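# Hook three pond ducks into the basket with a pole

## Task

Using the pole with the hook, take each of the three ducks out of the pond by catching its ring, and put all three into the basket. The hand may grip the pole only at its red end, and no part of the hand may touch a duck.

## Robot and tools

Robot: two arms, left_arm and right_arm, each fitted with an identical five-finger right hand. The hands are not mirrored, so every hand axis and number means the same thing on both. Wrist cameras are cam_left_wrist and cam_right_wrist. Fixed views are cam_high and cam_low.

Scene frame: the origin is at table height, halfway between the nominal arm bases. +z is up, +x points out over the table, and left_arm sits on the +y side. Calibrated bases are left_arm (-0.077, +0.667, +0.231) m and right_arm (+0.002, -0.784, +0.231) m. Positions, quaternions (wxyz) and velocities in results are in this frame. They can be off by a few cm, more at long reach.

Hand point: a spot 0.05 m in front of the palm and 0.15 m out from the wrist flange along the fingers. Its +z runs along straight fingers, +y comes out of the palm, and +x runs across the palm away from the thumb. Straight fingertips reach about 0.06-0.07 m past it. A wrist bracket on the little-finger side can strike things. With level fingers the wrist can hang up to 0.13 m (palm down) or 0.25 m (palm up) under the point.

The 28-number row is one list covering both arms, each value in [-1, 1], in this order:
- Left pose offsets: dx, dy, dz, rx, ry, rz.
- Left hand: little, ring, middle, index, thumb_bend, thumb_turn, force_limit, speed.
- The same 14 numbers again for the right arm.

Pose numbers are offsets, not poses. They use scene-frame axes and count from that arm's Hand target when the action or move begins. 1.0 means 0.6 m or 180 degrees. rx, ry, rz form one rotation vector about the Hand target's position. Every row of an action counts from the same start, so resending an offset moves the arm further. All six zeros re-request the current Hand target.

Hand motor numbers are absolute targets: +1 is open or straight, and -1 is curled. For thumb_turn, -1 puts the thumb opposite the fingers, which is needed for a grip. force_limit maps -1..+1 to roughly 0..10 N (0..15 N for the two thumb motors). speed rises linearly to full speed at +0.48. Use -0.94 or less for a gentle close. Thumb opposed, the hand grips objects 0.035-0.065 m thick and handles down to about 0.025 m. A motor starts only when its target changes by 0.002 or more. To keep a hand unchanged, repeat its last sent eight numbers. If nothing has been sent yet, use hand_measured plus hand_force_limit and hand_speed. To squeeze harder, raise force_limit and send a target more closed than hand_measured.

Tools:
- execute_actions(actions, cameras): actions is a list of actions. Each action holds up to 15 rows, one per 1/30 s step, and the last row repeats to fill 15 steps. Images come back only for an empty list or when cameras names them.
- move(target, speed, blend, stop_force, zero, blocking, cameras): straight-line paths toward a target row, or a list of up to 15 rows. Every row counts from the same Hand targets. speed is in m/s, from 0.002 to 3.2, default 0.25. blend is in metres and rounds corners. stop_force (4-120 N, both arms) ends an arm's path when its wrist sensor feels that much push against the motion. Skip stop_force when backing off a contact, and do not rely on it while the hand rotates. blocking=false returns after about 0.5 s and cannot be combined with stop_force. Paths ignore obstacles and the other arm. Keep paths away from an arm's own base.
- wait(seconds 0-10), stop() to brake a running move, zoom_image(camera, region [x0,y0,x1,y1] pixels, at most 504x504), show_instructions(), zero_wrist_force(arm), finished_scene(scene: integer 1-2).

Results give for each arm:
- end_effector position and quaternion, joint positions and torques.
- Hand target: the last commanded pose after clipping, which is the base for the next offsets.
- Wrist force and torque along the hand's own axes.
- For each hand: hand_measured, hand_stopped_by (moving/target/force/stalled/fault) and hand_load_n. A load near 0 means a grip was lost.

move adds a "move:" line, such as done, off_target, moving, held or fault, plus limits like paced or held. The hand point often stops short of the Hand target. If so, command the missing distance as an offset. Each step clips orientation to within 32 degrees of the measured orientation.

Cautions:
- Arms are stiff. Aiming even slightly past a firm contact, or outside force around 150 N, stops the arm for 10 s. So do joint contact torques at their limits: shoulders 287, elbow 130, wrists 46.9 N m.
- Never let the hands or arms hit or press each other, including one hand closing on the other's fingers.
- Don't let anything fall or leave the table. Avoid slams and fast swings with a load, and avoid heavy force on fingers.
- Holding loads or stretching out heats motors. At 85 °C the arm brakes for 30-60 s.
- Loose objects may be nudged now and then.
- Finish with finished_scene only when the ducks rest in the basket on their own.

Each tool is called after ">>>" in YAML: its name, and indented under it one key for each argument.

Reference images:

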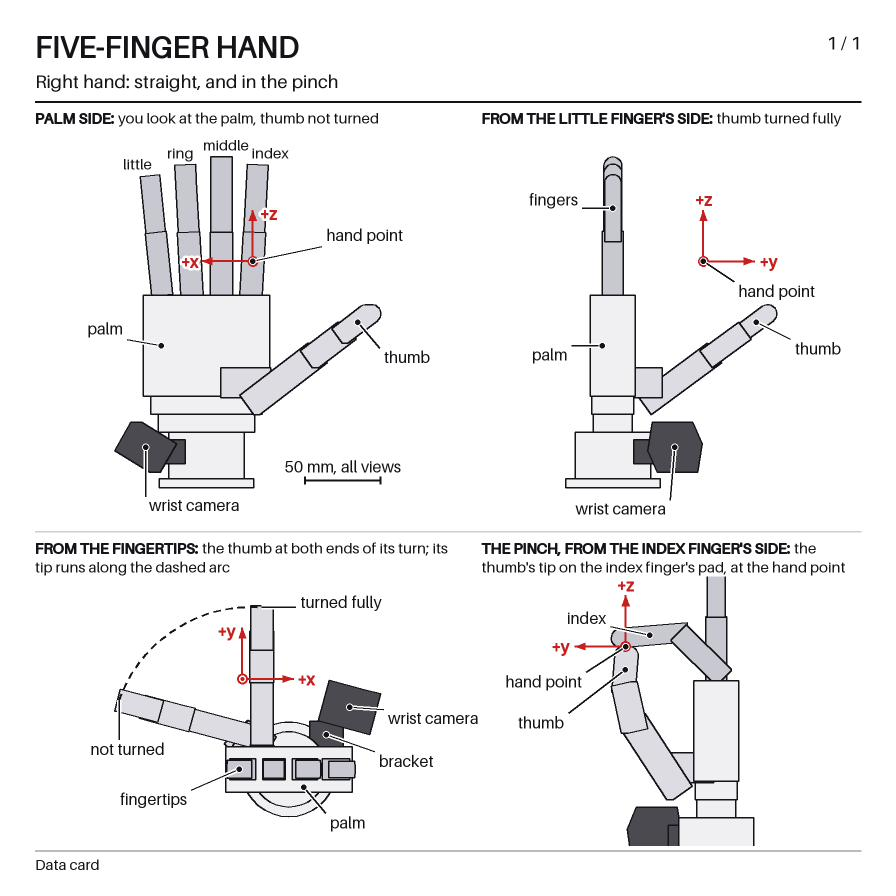

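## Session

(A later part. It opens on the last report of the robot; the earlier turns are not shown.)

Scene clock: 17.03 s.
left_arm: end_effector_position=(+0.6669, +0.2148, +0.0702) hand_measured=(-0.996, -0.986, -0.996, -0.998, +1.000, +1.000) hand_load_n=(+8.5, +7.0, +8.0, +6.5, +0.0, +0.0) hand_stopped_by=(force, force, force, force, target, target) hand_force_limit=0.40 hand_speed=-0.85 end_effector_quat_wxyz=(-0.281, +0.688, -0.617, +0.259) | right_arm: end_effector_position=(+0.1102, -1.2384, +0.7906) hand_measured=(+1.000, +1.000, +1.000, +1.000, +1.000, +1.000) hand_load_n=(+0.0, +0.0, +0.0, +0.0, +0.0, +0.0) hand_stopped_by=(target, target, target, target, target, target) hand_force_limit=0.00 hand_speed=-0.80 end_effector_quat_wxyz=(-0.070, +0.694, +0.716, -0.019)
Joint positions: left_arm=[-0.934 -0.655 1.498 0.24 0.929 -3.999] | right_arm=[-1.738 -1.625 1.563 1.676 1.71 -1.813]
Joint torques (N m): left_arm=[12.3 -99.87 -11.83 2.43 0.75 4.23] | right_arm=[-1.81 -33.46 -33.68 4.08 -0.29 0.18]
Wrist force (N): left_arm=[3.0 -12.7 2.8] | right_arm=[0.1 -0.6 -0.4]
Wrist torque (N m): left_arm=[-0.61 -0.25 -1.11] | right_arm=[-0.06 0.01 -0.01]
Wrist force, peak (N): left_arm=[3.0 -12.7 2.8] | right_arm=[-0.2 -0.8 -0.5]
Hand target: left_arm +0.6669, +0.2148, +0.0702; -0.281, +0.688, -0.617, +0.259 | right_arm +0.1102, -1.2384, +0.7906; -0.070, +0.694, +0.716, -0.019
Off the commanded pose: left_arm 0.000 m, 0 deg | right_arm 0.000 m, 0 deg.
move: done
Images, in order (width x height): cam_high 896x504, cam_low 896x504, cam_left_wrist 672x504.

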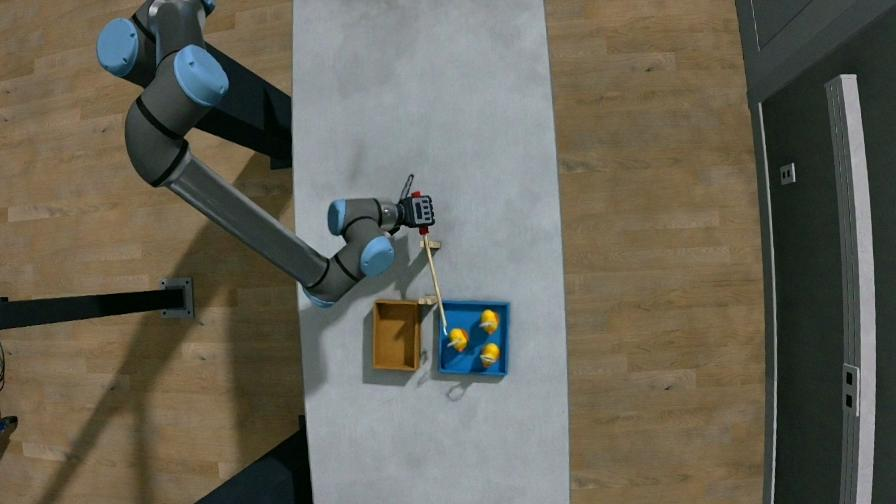

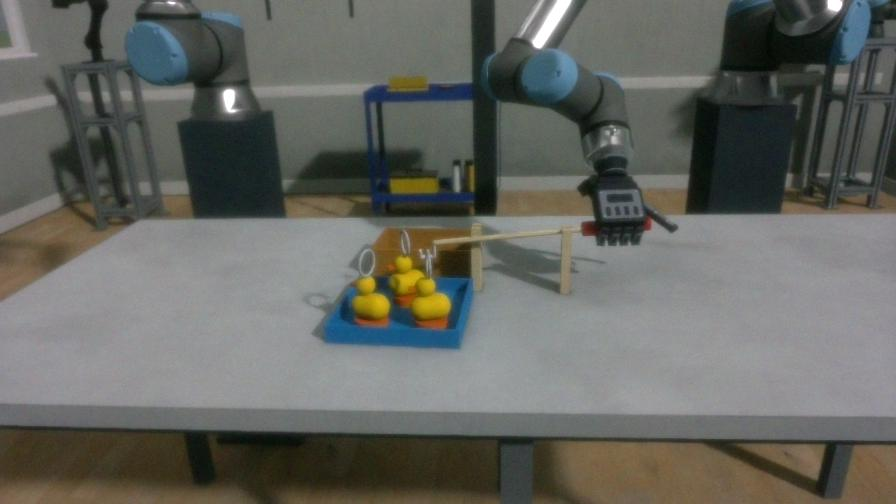

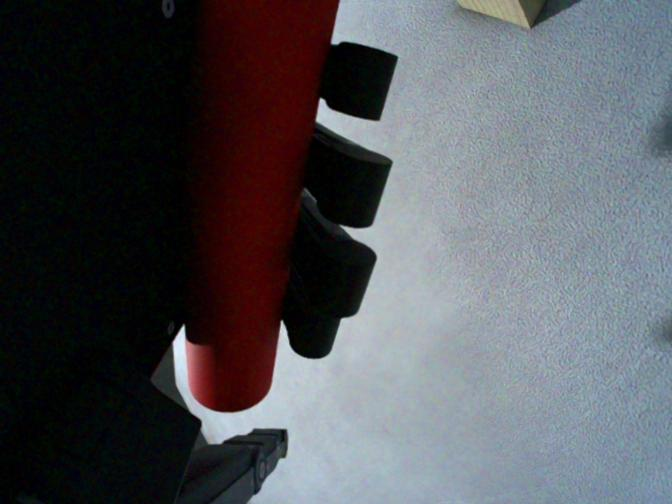

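>>> move:
  target: [0,0,0.05,0,0,0,-1,-1,-1,-1,1,1,0.4,-0.85,0,0,0,0,0,0,1,1,1,1,1,1,0.0,-0.8]
  speed: 0.06
  cameras: ["cam_low","cam_left_wrist"]

>>> zoom_image:
  camera: "cam_low"
  region: [400, 160, 680, 310]

Scene clock: 18.00 s.
left_arm: end_effector_position=(+0.6669, +0.2149, +0.1004) hand_measured=(-0.996, -0.986, -0.996, -0.998, +1.000, +1.000) hand_load_n=(+10.0, +7.0, +6.5, +4.0, +0.0, +0.0) hand_stopped_by=(force, force, force, force, target, target) hand_force_limit=0.40 hand_speed=-0.85 end_effector_quat_wxyz=(-0.281, +0.688, -0.617, +0.259) end_effector_velocity=(+0.000, +0.000, -0.004) end_effector_angular_velocity=(+0.000, -0.001, +0.000) | right_arm: end_effector_position=(+0.1102, -1.2384, +0.7906) hand_measured=(+1.000, +1.000, +1.000, +1.000, +1.000, +1.000) hand_load_n=(+0.0, +0.5, +0.0, +0.0, +0.0, +0.0) hand_stopped_by=(target, target, target, target, target, target) hand_force_limit=0.00 hand_speed=-0.80 end_effector_quat_wxyz=(-0.070, +0.694, +0.716, -0.019)
Joint positions: left_arm=[-0.934 -0.691 1.501 0.273 0.929 -3.999] | right_arm=[-1.738 -1.625 1.563 1.676 1.71 -1.813]
Joint velocities: left_arm=[0 0.005 0 -0.005 0 0] | right_arm=[within noise]
Joint torques (N m): left_arm=[3.77 -81.69 -15.81 -1.48 0.99 2.14] | right_arm=[-1 -34.48 -35.32 4.01 0.37 0.27]
Wrist force (N): left_arm=[-0.3 -0.8 0.9] | right_arm=[-0.1 0.0 -0.1]
Wrist torque (N m): left_arm=[-0.29 0.02 0.28] | right_arm=[0.00 0.02 0.00]
Wrist force, peak (N): left_arm=[3.1 -12.9 2.8] | right_arm=[0.5 -0.2 -0.4]
Hand target: left_arm +0.6669, +0.2148, +0.1002; -0.281, +0.688, -0.617, +0.259 | right_arm +0.1102, -1.2384, +0.7906; -0.070, +0.694, +0.716, -0.019
Off the commanded pose: left_arm 0.000 m, 0 deg | right_arm 0.000 m, 0 deg.
move: done
Images, in order (width x height): cam_low 896x504, cam_left_wrist 672x504.

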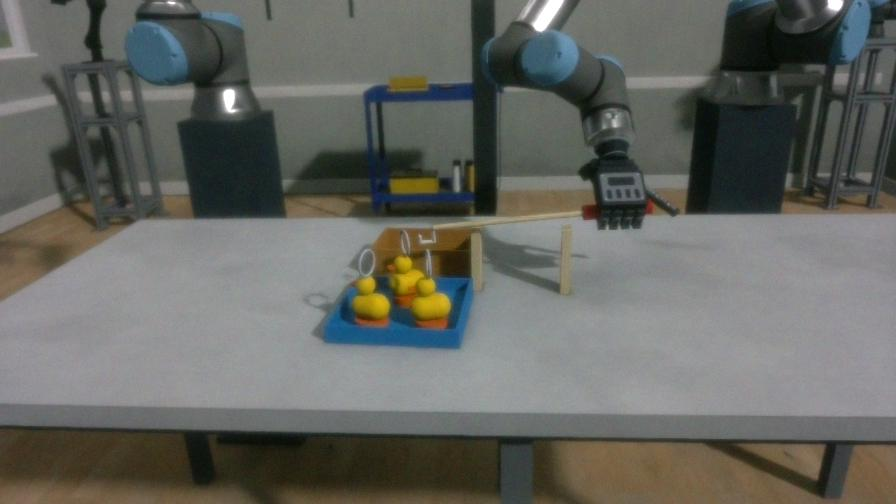

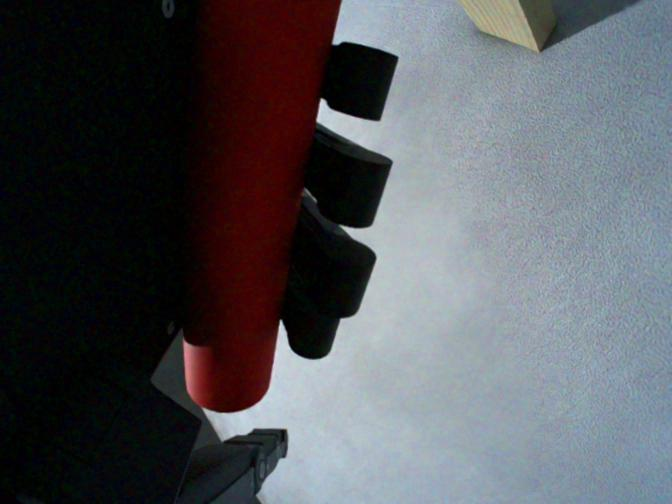

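Scaled by 1.800.

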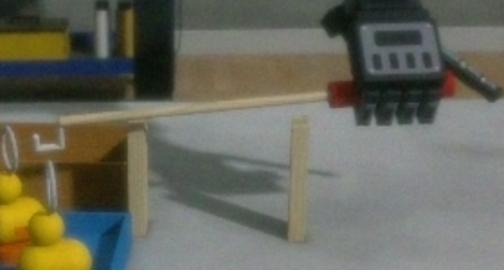

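>>> move:
  target: [0,0,0.1,0,0,0,-1,-1,-1,-1,1,1,0.4,-0.85,0,0,0,0,0,0,1,1,1,1,1,1,0.0,-0.8]
  speed: 0.1
  cameras: ["cam_high","cam_low"]

>>> zoom_image:
  camera: "cam_low"
  region: [400, 130, 680, 280]

>>> zoom_image:
  camera: "cam_low"
  region: [390, 170, 470, 250]

>>> zoom_image:
  camera: "cam_high"
  region: [370, 170, 530, 390]

>>> zoom_image:
  camera: "cam_high"
  region: [395, 180, 475, 260]

>>> zoom_image:
  camera: "cam_high"
  region: [410, 290, 490, 370]

Scene clock: 19.17 s.
left_arm: end_effector_position=(+0.6669, +0.2148, +0.1603) hand_measured=(-0.996, -0.986, -0.996, -0.998, +1.000, +1.000) hand_load_n=(+10.0, +7.0, +6.5, +4.0, +0.0, +0.0) hand_stopped_by=(force, force, force, force, target, target) hand_force_limit=0.40 hand_speed=-0.85 end_effector_quat_wxyz=(-0.281, +0.688, -0.617, +0.259) | right_arm: end_effector_position=(+0.1102, -1.2384, +0.7906) hand_measured=(+1.000, +1.000, +1.000, +1.000, +1.000, +1.000) hand_load_n=(+0.0, +0.0, +0.0, +0.0, +0.0, +0.0) hand_stopped_by=(target, target, target, target, target, target) hand_force_limit=0.00 hand_speed=-0.80 end_effector_quat_wxyz=(-0.070, +0.694, +0.716, -0.019)
Joint positions: left_arm=[-0.934 -0.76 1.5 0.343 0.929 -3.999] | right_arm=[-1.738 -1.625 1.563 1.676 1.71 -1.813]
Joint torques (N m): left_arm=[0.94 -83.61 -39.72 -0.31 0.82 0.92] | right_arm=[-4.12 -34.7 -34.5 3.97 0.24 0.22]
Wrist force (N): left_arm=[-0.3 -0.3 0.7] | right_arm=[0.2 -0.2 -0.2]
Wrist torque (N m): left_arm=[-0.19 0.01 0.28] | right_arm=[-0.02 -0.03 0.01]
Wrist force, peak (N): left_arm=[0.0 0.3 2.2] | right_arm=[-0.2 -0.9 -0.1]
Hand target: left_arm +0.6669, +0.2148, +0.1602; -0.281, +0.688, -0.617, +0.259 | right_arm +0.1102, -1.2384, +0.7906; -0.070, +0.694, +0.716, -0.019
Off the commanded pose: left_arm 0.000 m, 0 deg | right_arm 0.000 m, 0 deg.
move: done
Images, in order (width x height): cam_high 896x504, cam_low 896x504.

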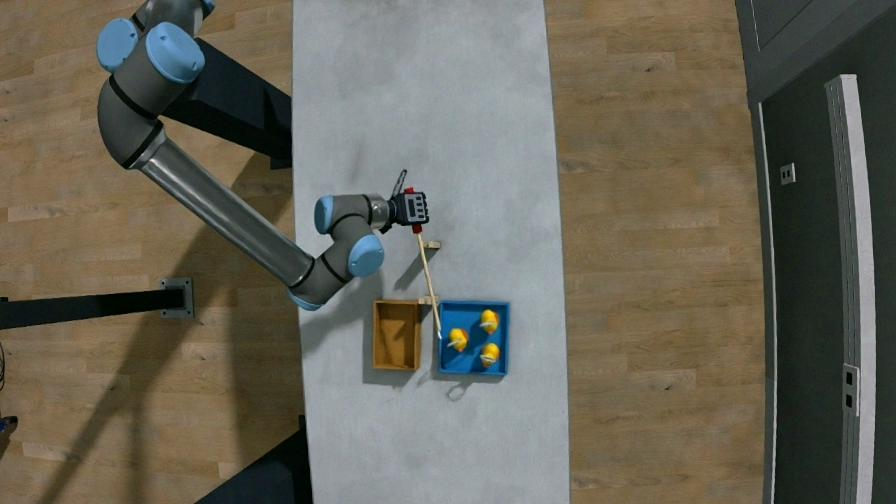

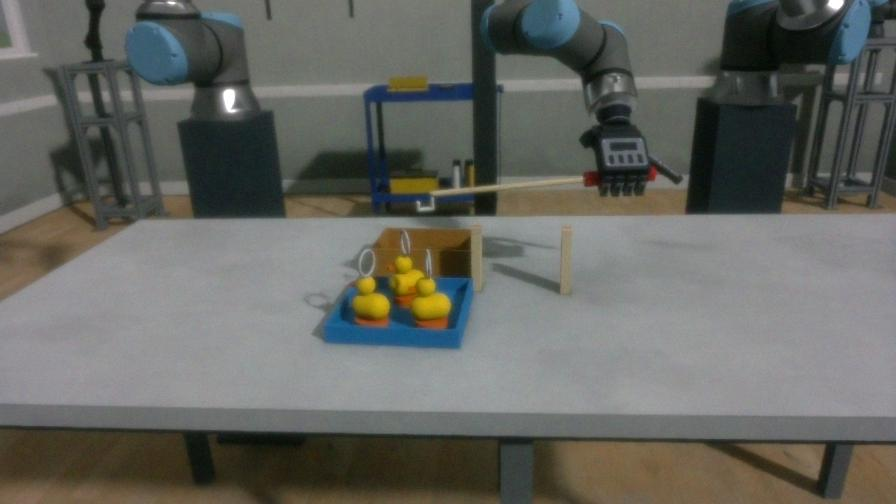

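Scaled by 1.800.

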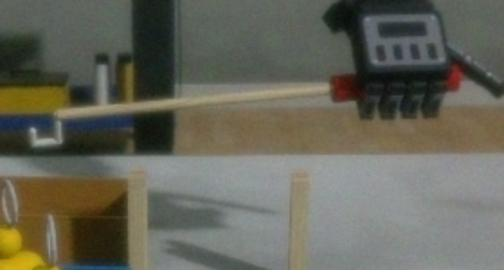

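Scaled by 6.300.

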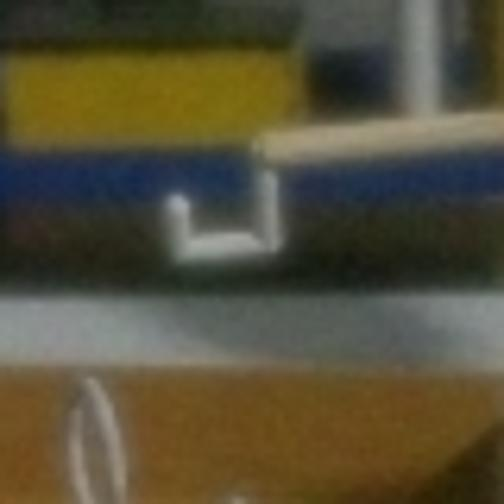

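Scaled by 2.291.

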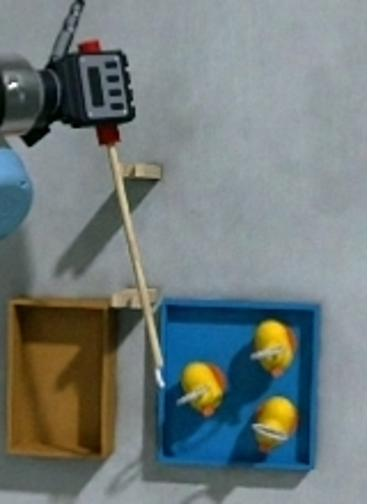

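Scaled by 6.300.

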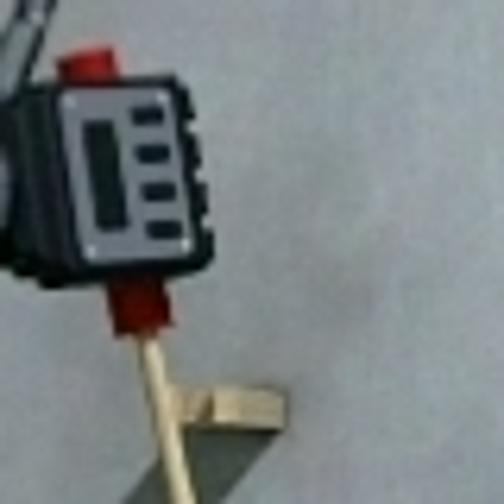

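Scaled by 6.300.

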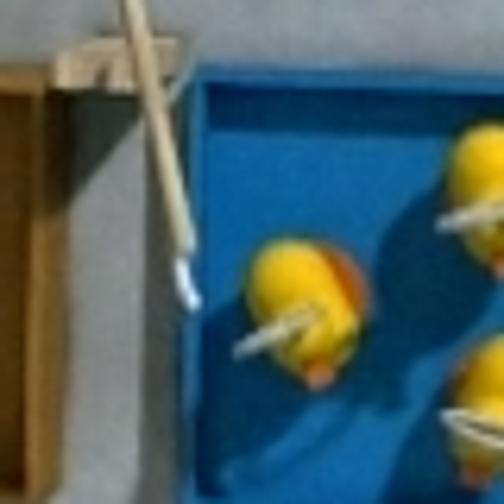

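>>> zoom_image:
  camera: "cam_high"
  region: [425, 315, 455, 345]

>>> zoom_image:
  camera: "cam_low"
  region: [410, 185, 440, 215]

Scaled by 16.800.

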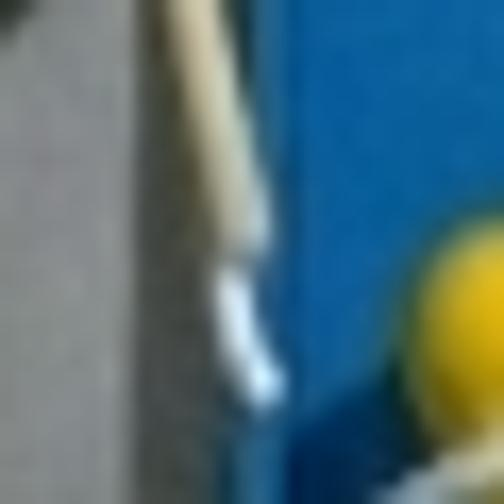

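Scaled by 16.800.

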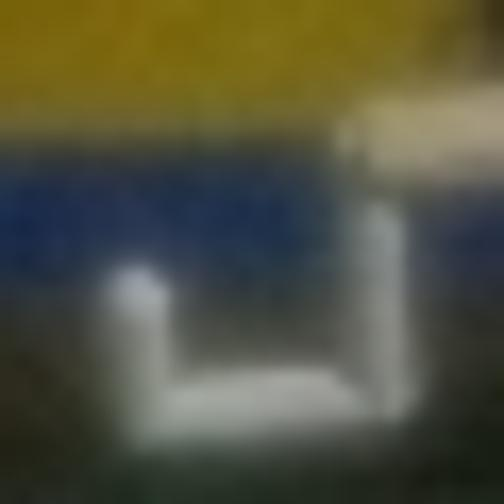

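>>> move:
  target: [0.1382,0.163,0.0913,0.0902,-0.0825,0.0103,-1,-1,-1,-1,1,1,0.4,-0.85,0,0,0,0,0,0,1,1,1,1,1,1,0.0,-0.8]
  speed: 0.12
  cameras: ["cam_high","cam_low"]

>>> zoom_image:
  camera: "cam_high"
  region: [440, 280, 520, 380]

>>> zoom_image:
  camera: "cam_low"
  region: [400, 215, 490, 305]

>>> zoom_image:
  camera: "cam_high"
  region: [460, 280, 500, 330]

Scene clock: 24.53 s.
left_arm: end_effector_position=(+0.7498, +0.3128, +0.2150) hand_measured=(-0.996, -0.986, -0.996, -0.998, +1.000, +1.000) hand_load_n=(+10.0, +7.0, +6.5, +4.0, +0.0, +0.0) hand_stopped_by=(force, force, force, force, target, target) hand_force_limit=0.40 hand_speed=-0.85 end_effector_quat_wxyz=(-0.457, +0.612, -0.595, +0.251) | right_arm: end_effector_position=(+0.1102, -1.2384, +0.7906) hand_measured=(+1.000, +1.000, +1.000, +1.000, +1.000, +1.000) hand_load_n=(+0.0, +0.0, +0.0, +0.0, +0.0, +0.0) hand_stopped_by=(target, target, target, target, target, target) hand_force_limit=0.00 hand_speed=-0.80 end_effector_quat_wxyz=(-0.070, +0.694, +0.716, -0.019)
Joint positions: left_arm=[-0.871 -0.777 1.518 0.157 0.624 -3.667] | right_arm=[-1.738 -1.625 1.563 1.676 1.71 -1.813]
Joint torques (N m): left_arm=[-19.02 -87.23 -33.34 3.61 -2.27 0.93] | right_arm=[-2.64 -35.78 -34.75 3.98 0.34 0.71]
Wrist force (N): left_arm=[-0.5 -1.0 0.8] | right_arm=[0.0 -0.3 0.0]
Wrist torque (N m): left_arm=[-0.35 0.12 0.37] | right_arm=[-0.04 0.02 0.00]
Wrist force, peak (N): left_arm=[-0.6 -1.3 1.0] | right_arm=[-0.4 -0.2 -0.9]
Hand target: left_arm +0.7498, +0.3126, +0.2150; -0.457, +0.612, -0.595, +0.251 | right_arm +0.1102, -1.2384, +0.7906; -0.070, +0.694, +0.716, -0.019
Off the commanded pose: left_arm 0.000 m, 0 deg | right_arm 0.000 m, 0 deg.
move: done
Images, in order (width x height): cam_high 896x504, cam_low 896x504.

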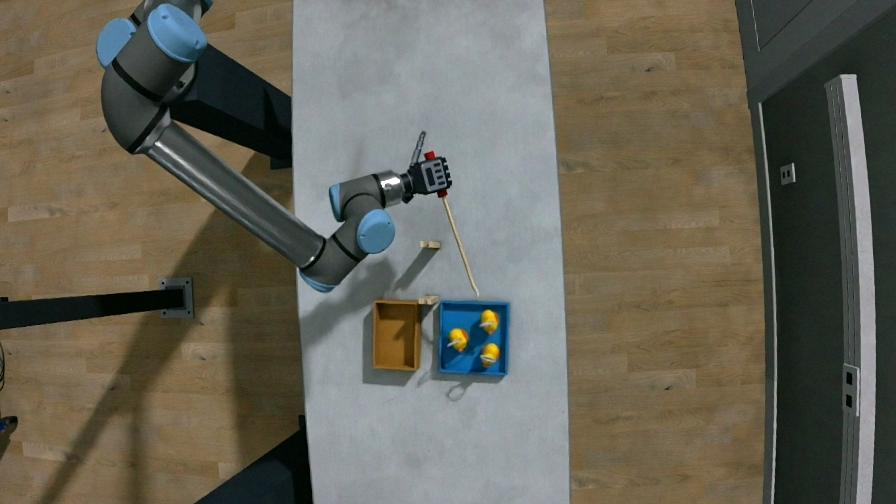

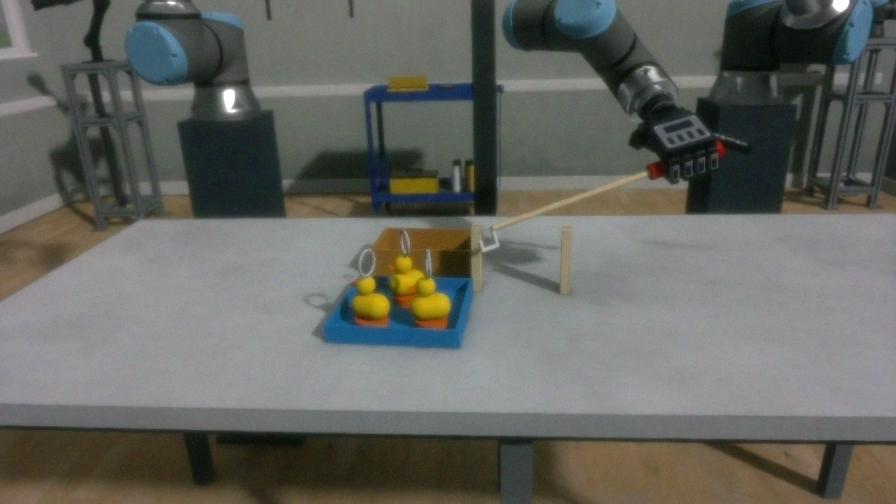

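Scaled by 5.040.

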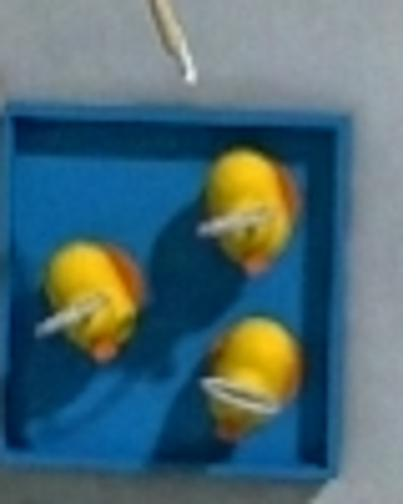

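Scaled by 5.600.

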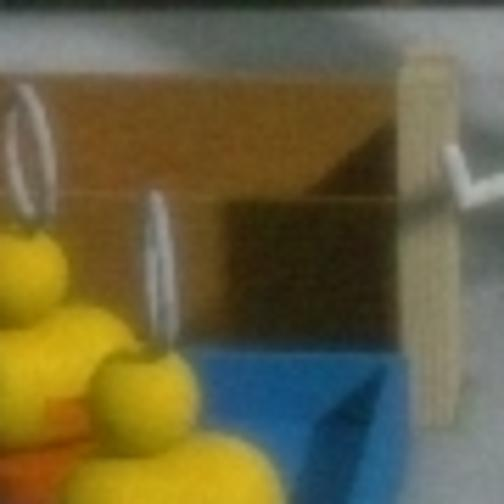

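Scaled by 10.080.

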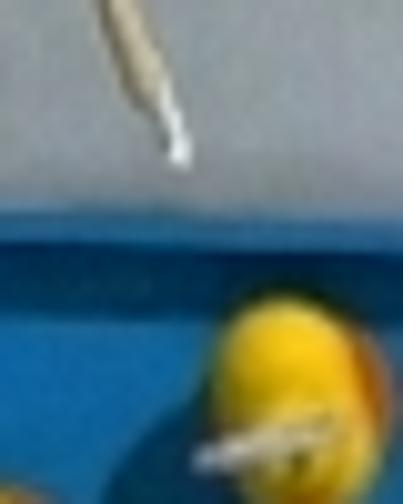

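>>> execute_actions:
  actions: []
  cameras: ["cam_high","cam_low"]

Scene clock: 26.53 s.
left_arm: end_effector_position=(+0.7498, +0.3126, +0.2150) hand_measured=(-0.996, -0.986, -0.996, -0.998, +1.000, +1.000) hand_load_n=(+10.0, +7.0, +6.5, +4.5, +0.0, +0.0) hand_stopped_by=(force, force, force, force, target, target) hand_force_limit=0.40 hand_speed=-0.85 end_effector_quat_wxyz=(-0.457, +0.612, -0.595, +0.251) | right_arm: end_effector_position=(+0.1102, -1.2384, +0.7906) hand_measured=(+1.000, +1.000, +1.000, +1.000, +1.000, +1.000) hand_load_n=(+0.0, +0.0, +0.0, +0.0, +0.0, +0.0) hand_stopped_by=(target, target, target, target, target, target) hand_force_limit=0.00 hand_speed=-0.80 end_effector_quat_wxyz=(-0.070, +0.694, +0.716, -0.019)
Joint positions: left_arm=[-0.871 -0.777 1.517 0.157 0.624 -3.667] | right_arm=[-1.738 -1.625 1.563 1.676 1.71 -1.813]
Joint velocities: within noise
Joint torques (N m): left_arm=[-14.69 -78.8 -46.21 -1.39 -2.94 2.69] | right_arm=[-1 -33.5 -35.25 3.97 -0.14 0.56]
Motor temperatures (°C): left_arm=[35 29 31 39 38 45] | right_arm=[33 33 29 39 39 37]
Wrist force (N): left_arm=[-0.3 -0.1 0.6] | right_arm=[-0.1 0.0 -0.3]
Wrist torque (N m): left_arm=[-0.21 0.10 0.41] | right_arm=[0.03 0.03 -0.01]
Wrist force, peak (N): left_arm=[-0.4 -1.1 0.5] | right_arm=[0.6 0.2 -0.6]
Hand target: left_arm +0.7498, +0.3126, +0.2150; -0.457, +0.612, -0.595, +0.251 | right_arm +0.1102, -1.2384, +0.7906; -0.070, +0.694, +0.716, -0.019
Off the commanded pose: left_arm 0.000 m, 0 deg | right_arm 0.000 m, 0 deg.
Images, in order (width x height): cam_high 896x504, cam_low 896x504.

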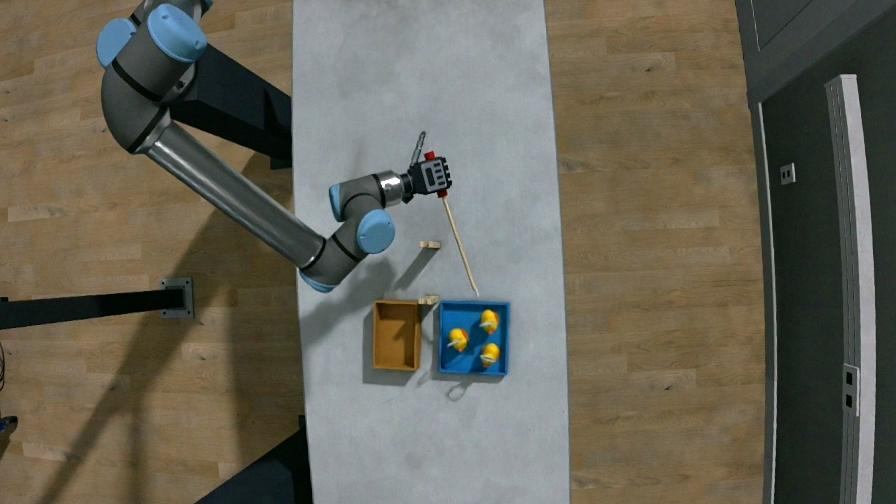

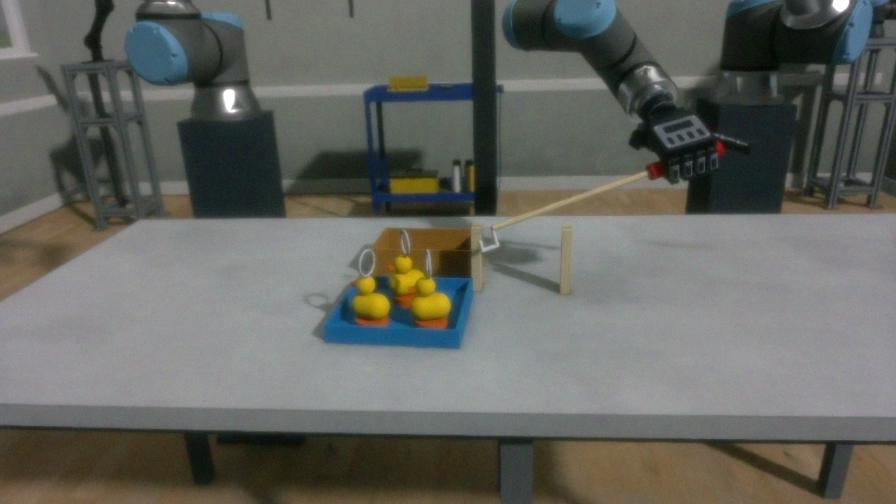

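>>> move:
  target: [0.0242,-0.097,-0.0325,0,0,0,-1,-1,-1,-1,1,1,0.4,-0.85,0,0,0,0,0,0,1,1,1,1,1,1,0.0,-0.8]
  speed: 0.08
  cameras: ["cam_high","cam_low"]

>>> zoom_image:
  camera: "cam_high"
  region: [420, 240, 560, 400]

>>> zoom_image:
  camera: "cam_low"
  region: [320, 200, 520, 350]

Scene clock: 27.87 s.
left_arm: end_effector_position=(+0.7643, +0.2543, +0.1955) hand_measured=(-0.996, -0.986, -0.996, -0.998, +1.000, +1.000) hand_load_n=(+9.5, +7.0, +6.5, +4.0, +0.0, +0.0) hand_stopped_by=(force, force, force, force, target, target) hand_force_limit=0.40 hand_speed=-0.85 end_effector_quat_wxyz=(-0.457, +0.612, -0.595, +0.251) | right_arm: end_effector_position=(+0.1102, -1.2384, +0.7906) hand_measured=(+1.000, +1.000, +1.000, +1.000, +1.000, +1.000) hand_load_n=(+0.0, +0.0, +0.0, +0.0, +0.0, +0.0) hand_stopped_by=(target, target, target, target, target, target) hand_force_limit=0.00 hand_speed=-0.80 end_effector_quat_wxyz=(-0.070, +0.694, +0.716, -0.019)
Joint positions: left_arm=[-0.905 -0.689 1.39 0.235 0.604 -3.714] | right_arm=[-1.738 -1.625 1.563 1.676 1.71 -1.813]
Joint torques (N m): left_arm=[15.66 -114.22 -17.47 -0.96 0.48 3.64] | right_arm=[-2.1 -33.19 -35.24 4.34 0.26 0.72]
Wrist force (N): left_arm=[-0.3 -0.8 0.2] | right_arm=[0.2 0.0 -0.2]
Wrist torque (N m): left_arm=[-0.30 0.14 0.39] | right_arm=[0.01 -0.01 0.01]
Wrist force, peak (N): left_arm=[-1.5 -0.8 0.5] | right_arm=[-0.3 -0.9 0.1]
Hand target: left_arm +0.7644, +0.2544, +0.1955; -0.457, +0.612, -0.595, +0.251 | right_arm +0.1102, -1.2384, +0.7906; -0.070, +0.694, +0.716, -0.019
Off the commanded pose: left_arm 0.000 m, 0 deg | right_arm 0.000 m, 0 deg.
move: done
Images, in order (width x height): cam_high 896x504, cam_low 896x504.

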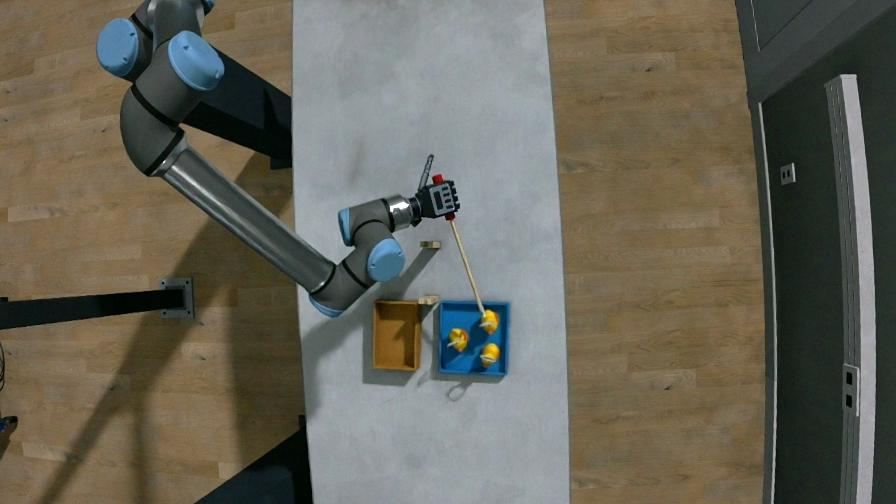

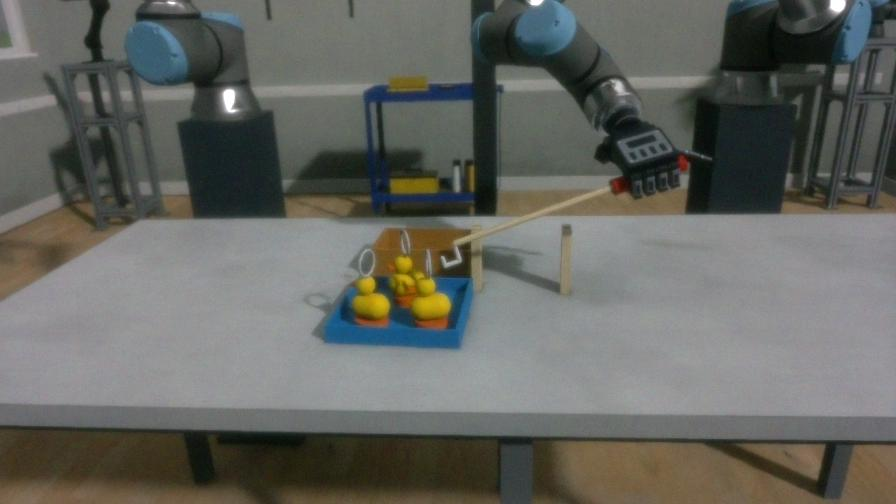

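Scaled by 3.150.

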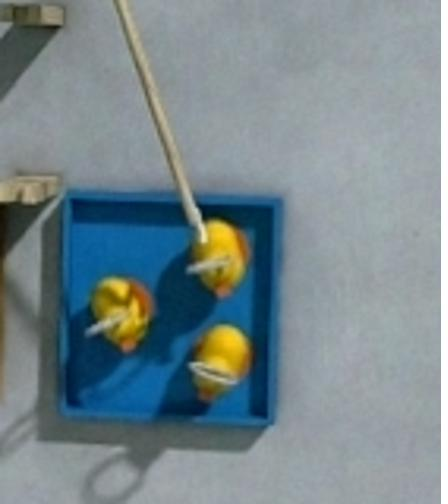

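Scaled by 2.520.

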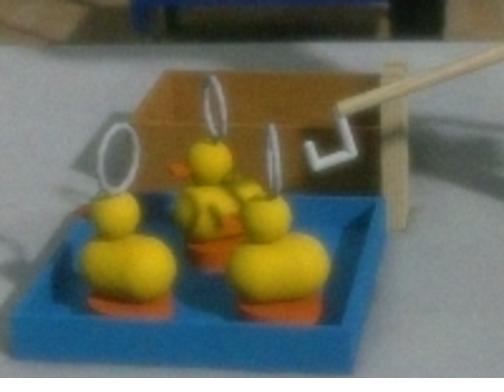

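>>> move:
  target: [0.01717,-0.0695,0,0,0,0,-1,-1,-1,-1,1,1,0.4,-0.85,0,0,0,0,0,0,1,1,1,1,1,1,0.0,-0.8]
  speed: 0.06
  cameras: ["cam_high","cam_low"]

>>> zoom_image:
  camera: "cam_high"
  region: [420, 240, 560, 400]

>>> zoom_image:
  camera: "cam_low"
  region: [340, 220, 480, 330]

Scene clock: 29.20 s.
left_arm: end_effector_position=(+0.7746, +0.2125, +0.1954) hand_measured=(-0.996, -0.986, -0.996, -0.998, +1.000, +1.000) hand_load_n=(+10.0, +7.0, +6.5, +4.5, +0.0, -0.5) hand_stopped_by=(force, force, force, force, target, target) hand_force_limit=0.40 hand_speed=-0.85 end_effector_quat_wxyz=(-0.457, +0.612, -0.595, +0.251) end_effector_velocity=(-0.001, +0.001, -0.001) end_effector_angular_velocity=(+0.000, +0.000, -0.001) | right_arm: end_effector_position=(+0.1102, -1.2384, +0.7906) hand_measured=(+1.000, +1.000, +1.000, +1.000, +1.000, +1.000) hand_load_n=(+0.0, +0.0, +0.0, +0.0, +0.0, +0.0) hand_stopped_by=(target, target, target, target, target, target) hand_force_limit=0.00 hand_speed=-0.80 end_effector_quat_wxyz=(-0.070, +0.694, +0.716, -0.019)
Joint positions: left_arm=[-0.926 -0.638 1.29 0.31 0.591 -3.745] | right_arm=[-1.738 -1.625 1.563 1.676 1.71 -1.813]
Joint velocities: left_arm=[0 -0.002 0.005 -0.004 0.001 0.001] | right_arm=[within noise]
Joint torques (N m): left_arm=[19.39 -119.87 -17.23 -0.55 0.33 2.95] | right_arm=[0.25 -33.88 -35.69 3.73 -0.09 0.94]
Wrist force (N): left_arm=[-0.6 -1.1 0.7] | right_arm=[-0.2 -0.2 -0.4]
Wrist torque (N m): left_arm=[-0.37 0.13 0.37] | right_arm=[0.00 0.06 -0.02]
Wrist force, peak (N): left_arm=[-1.4 -0.7 1.0] | right_arm=[0.4 -0.7 0.0]
Hand target: left_arm +0.7747, +0.2127, +0.1955; -0.457, +0.612, -0.595, +0.251 | right_arm +0.1102, -1.2384, +0.7906; -0.070, +0.694, +0.716, -0.019
Off the commanded pose: left_arm 0.000 m, 0 deg | right_arm 0.000 m, 0 deg.
move: done
Images, in order (width x height): cam_high 896x504, cam_low 896x504.

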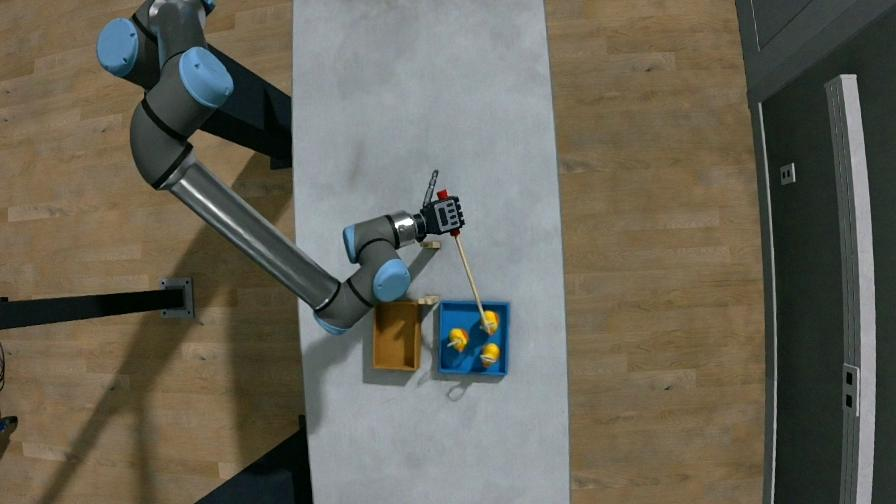

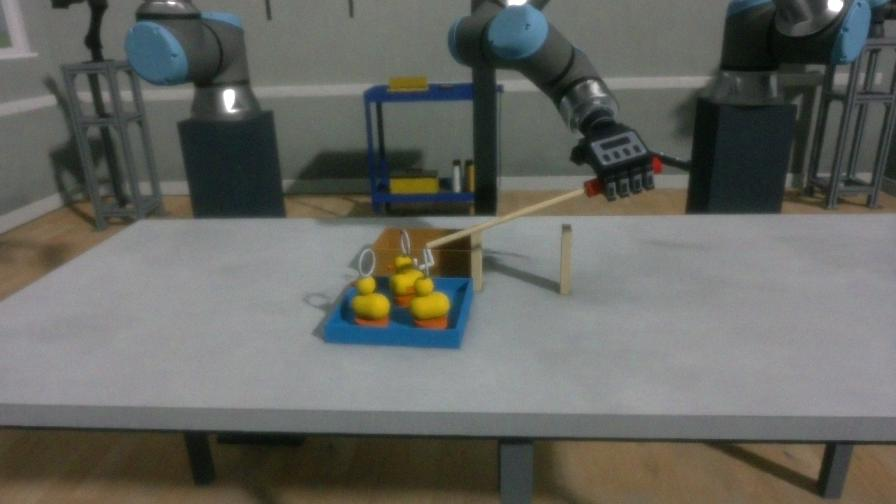

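Scaled by 3.150.

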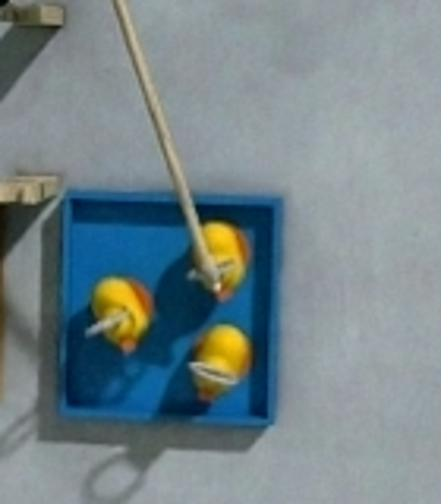

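Scaled by 3.600.

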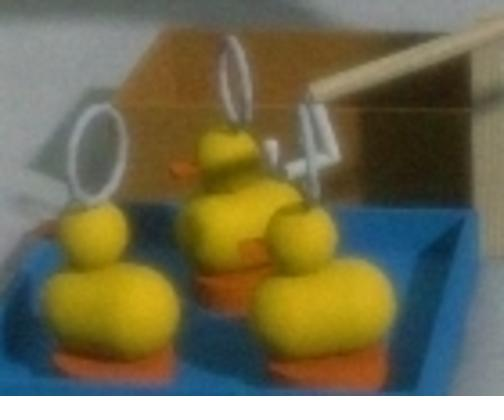

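>>> move:
  target: [0,0,0.0667,0,0,0,-1,-1,-1,-1,1,1,0.4,-0.85,0,0,0,0,0,0,1,1,1,1,1,1,0.0,-0.8]
  speed: 0.05
  cameras: ["cam_high","cam_low"]

>>> zoom_image:
  camera: "cam_high"
  region: [420, 240, 560, 400]

>>> zoom_image:
  camera: "cam_low"
  region: [340, 200, 480, 330]

Scene clock: 30.40 s.
left_arm: end_effector_position=(+0.7747, +0.2127, +0.2358) hand_measured=(-0.996, -0.986, -0.996, -0.998, +1.000, +1.000) hand_load_n=(+10.5, +7.5, +6.5, +4.0, +0.0, +0.0) hand_stopped_by=(force, force, force, force, target, target) hand_force_limit=0.40 hand_speed=-0.85 end_effector_quat_wxyz=(-0.457, +0.612, -0.595, +0.251) | right_arm: end_effector_position=(+0.1102, -1.2384, +0.7906) hand_measured=(+1.000, +1.000, +1.000, +1.000, +1.000, +1.000) hand_load_n=(-0.5, +0.0, +0.0, +0.0, +0.0, +0.0) hand_stopped_by=(target, target, target, target, target, target) hand_force_limit=0.00 hand_speed=-0.80 end_effector_quat_wxyz=(-0.070, +0.694, +0.716, -0.019)
Joint positions: left_arm=[-0.926 -0.679 1.285 0.355 0.591 -3.745] | right_arm=[-1.738 -1.625 1.563 1.676 1.71 -1.813]
Joint torques (N m): left_arm=[17.65 -89.1 -42.18 -1.44 0.73 2.22] | right_arm=[-1.39 -33.1 -35.66 4.37 0.21 0.55]
Wrist force (N): left_arm=[0.1 -0.7 1.1] | right_arm=[0.0 0.0 0.0]
Wrist torque (N m): left_arm=[-0.41 -0.04 0.60] | right_arm=[0.01 0.02 0.00]
Wrist force, peak (N): left_arm=[-0.8 -1.1 0.9] | right_arm=[-0.4 -0.6 -0.3]
Hand target: left_arm +0.7747, +0.2127, +0.2355; -0.457, +0.612, -0.595, +0.251 | right_arm +0.1102, -1.2384, +0.7906; -0.070, +0.694, +0.716, -0.019
Off the commanded pose: left_arm 0.000 m, 0 deg | right_arm 0.000 m, 0 deg.
move: done
Images, in order (width x height): cam_high 896x504, cam_low 896x504.

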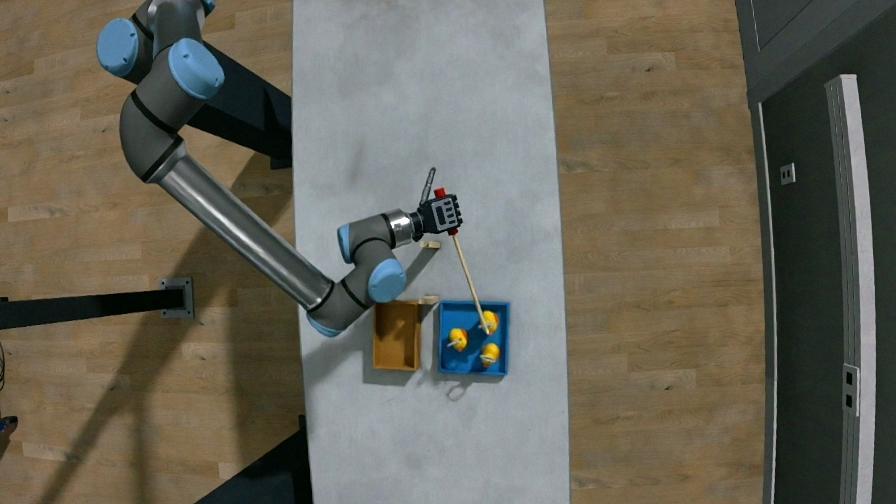

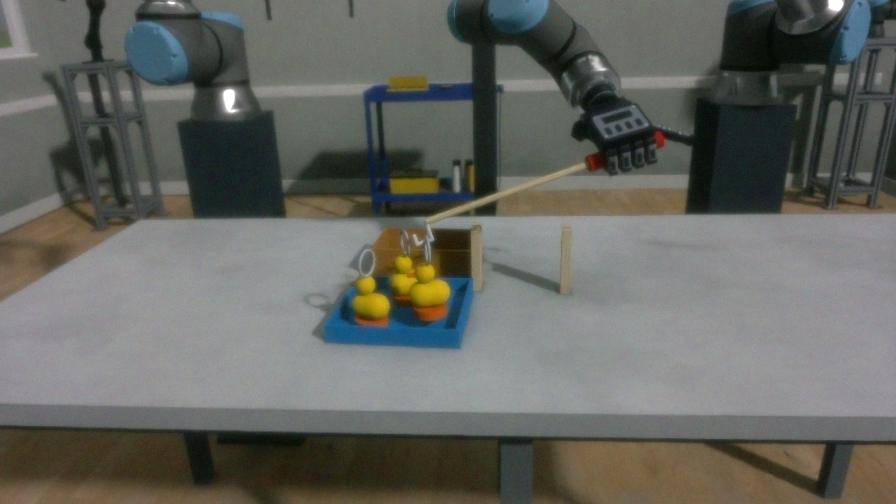

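Scaled by 3.150.

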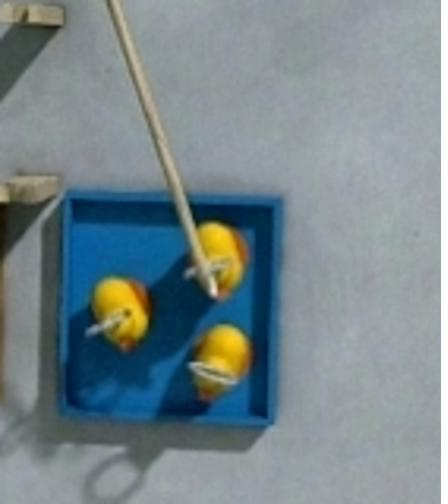

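Scaled by 3.600.

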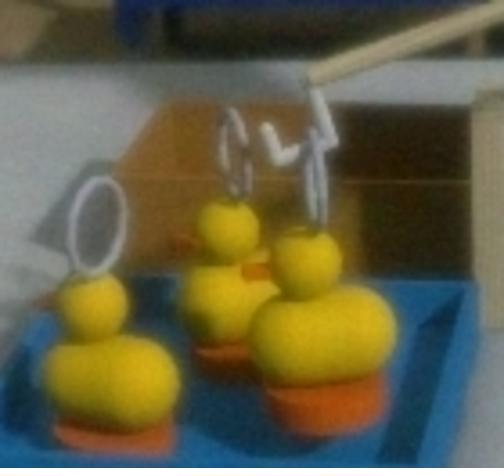

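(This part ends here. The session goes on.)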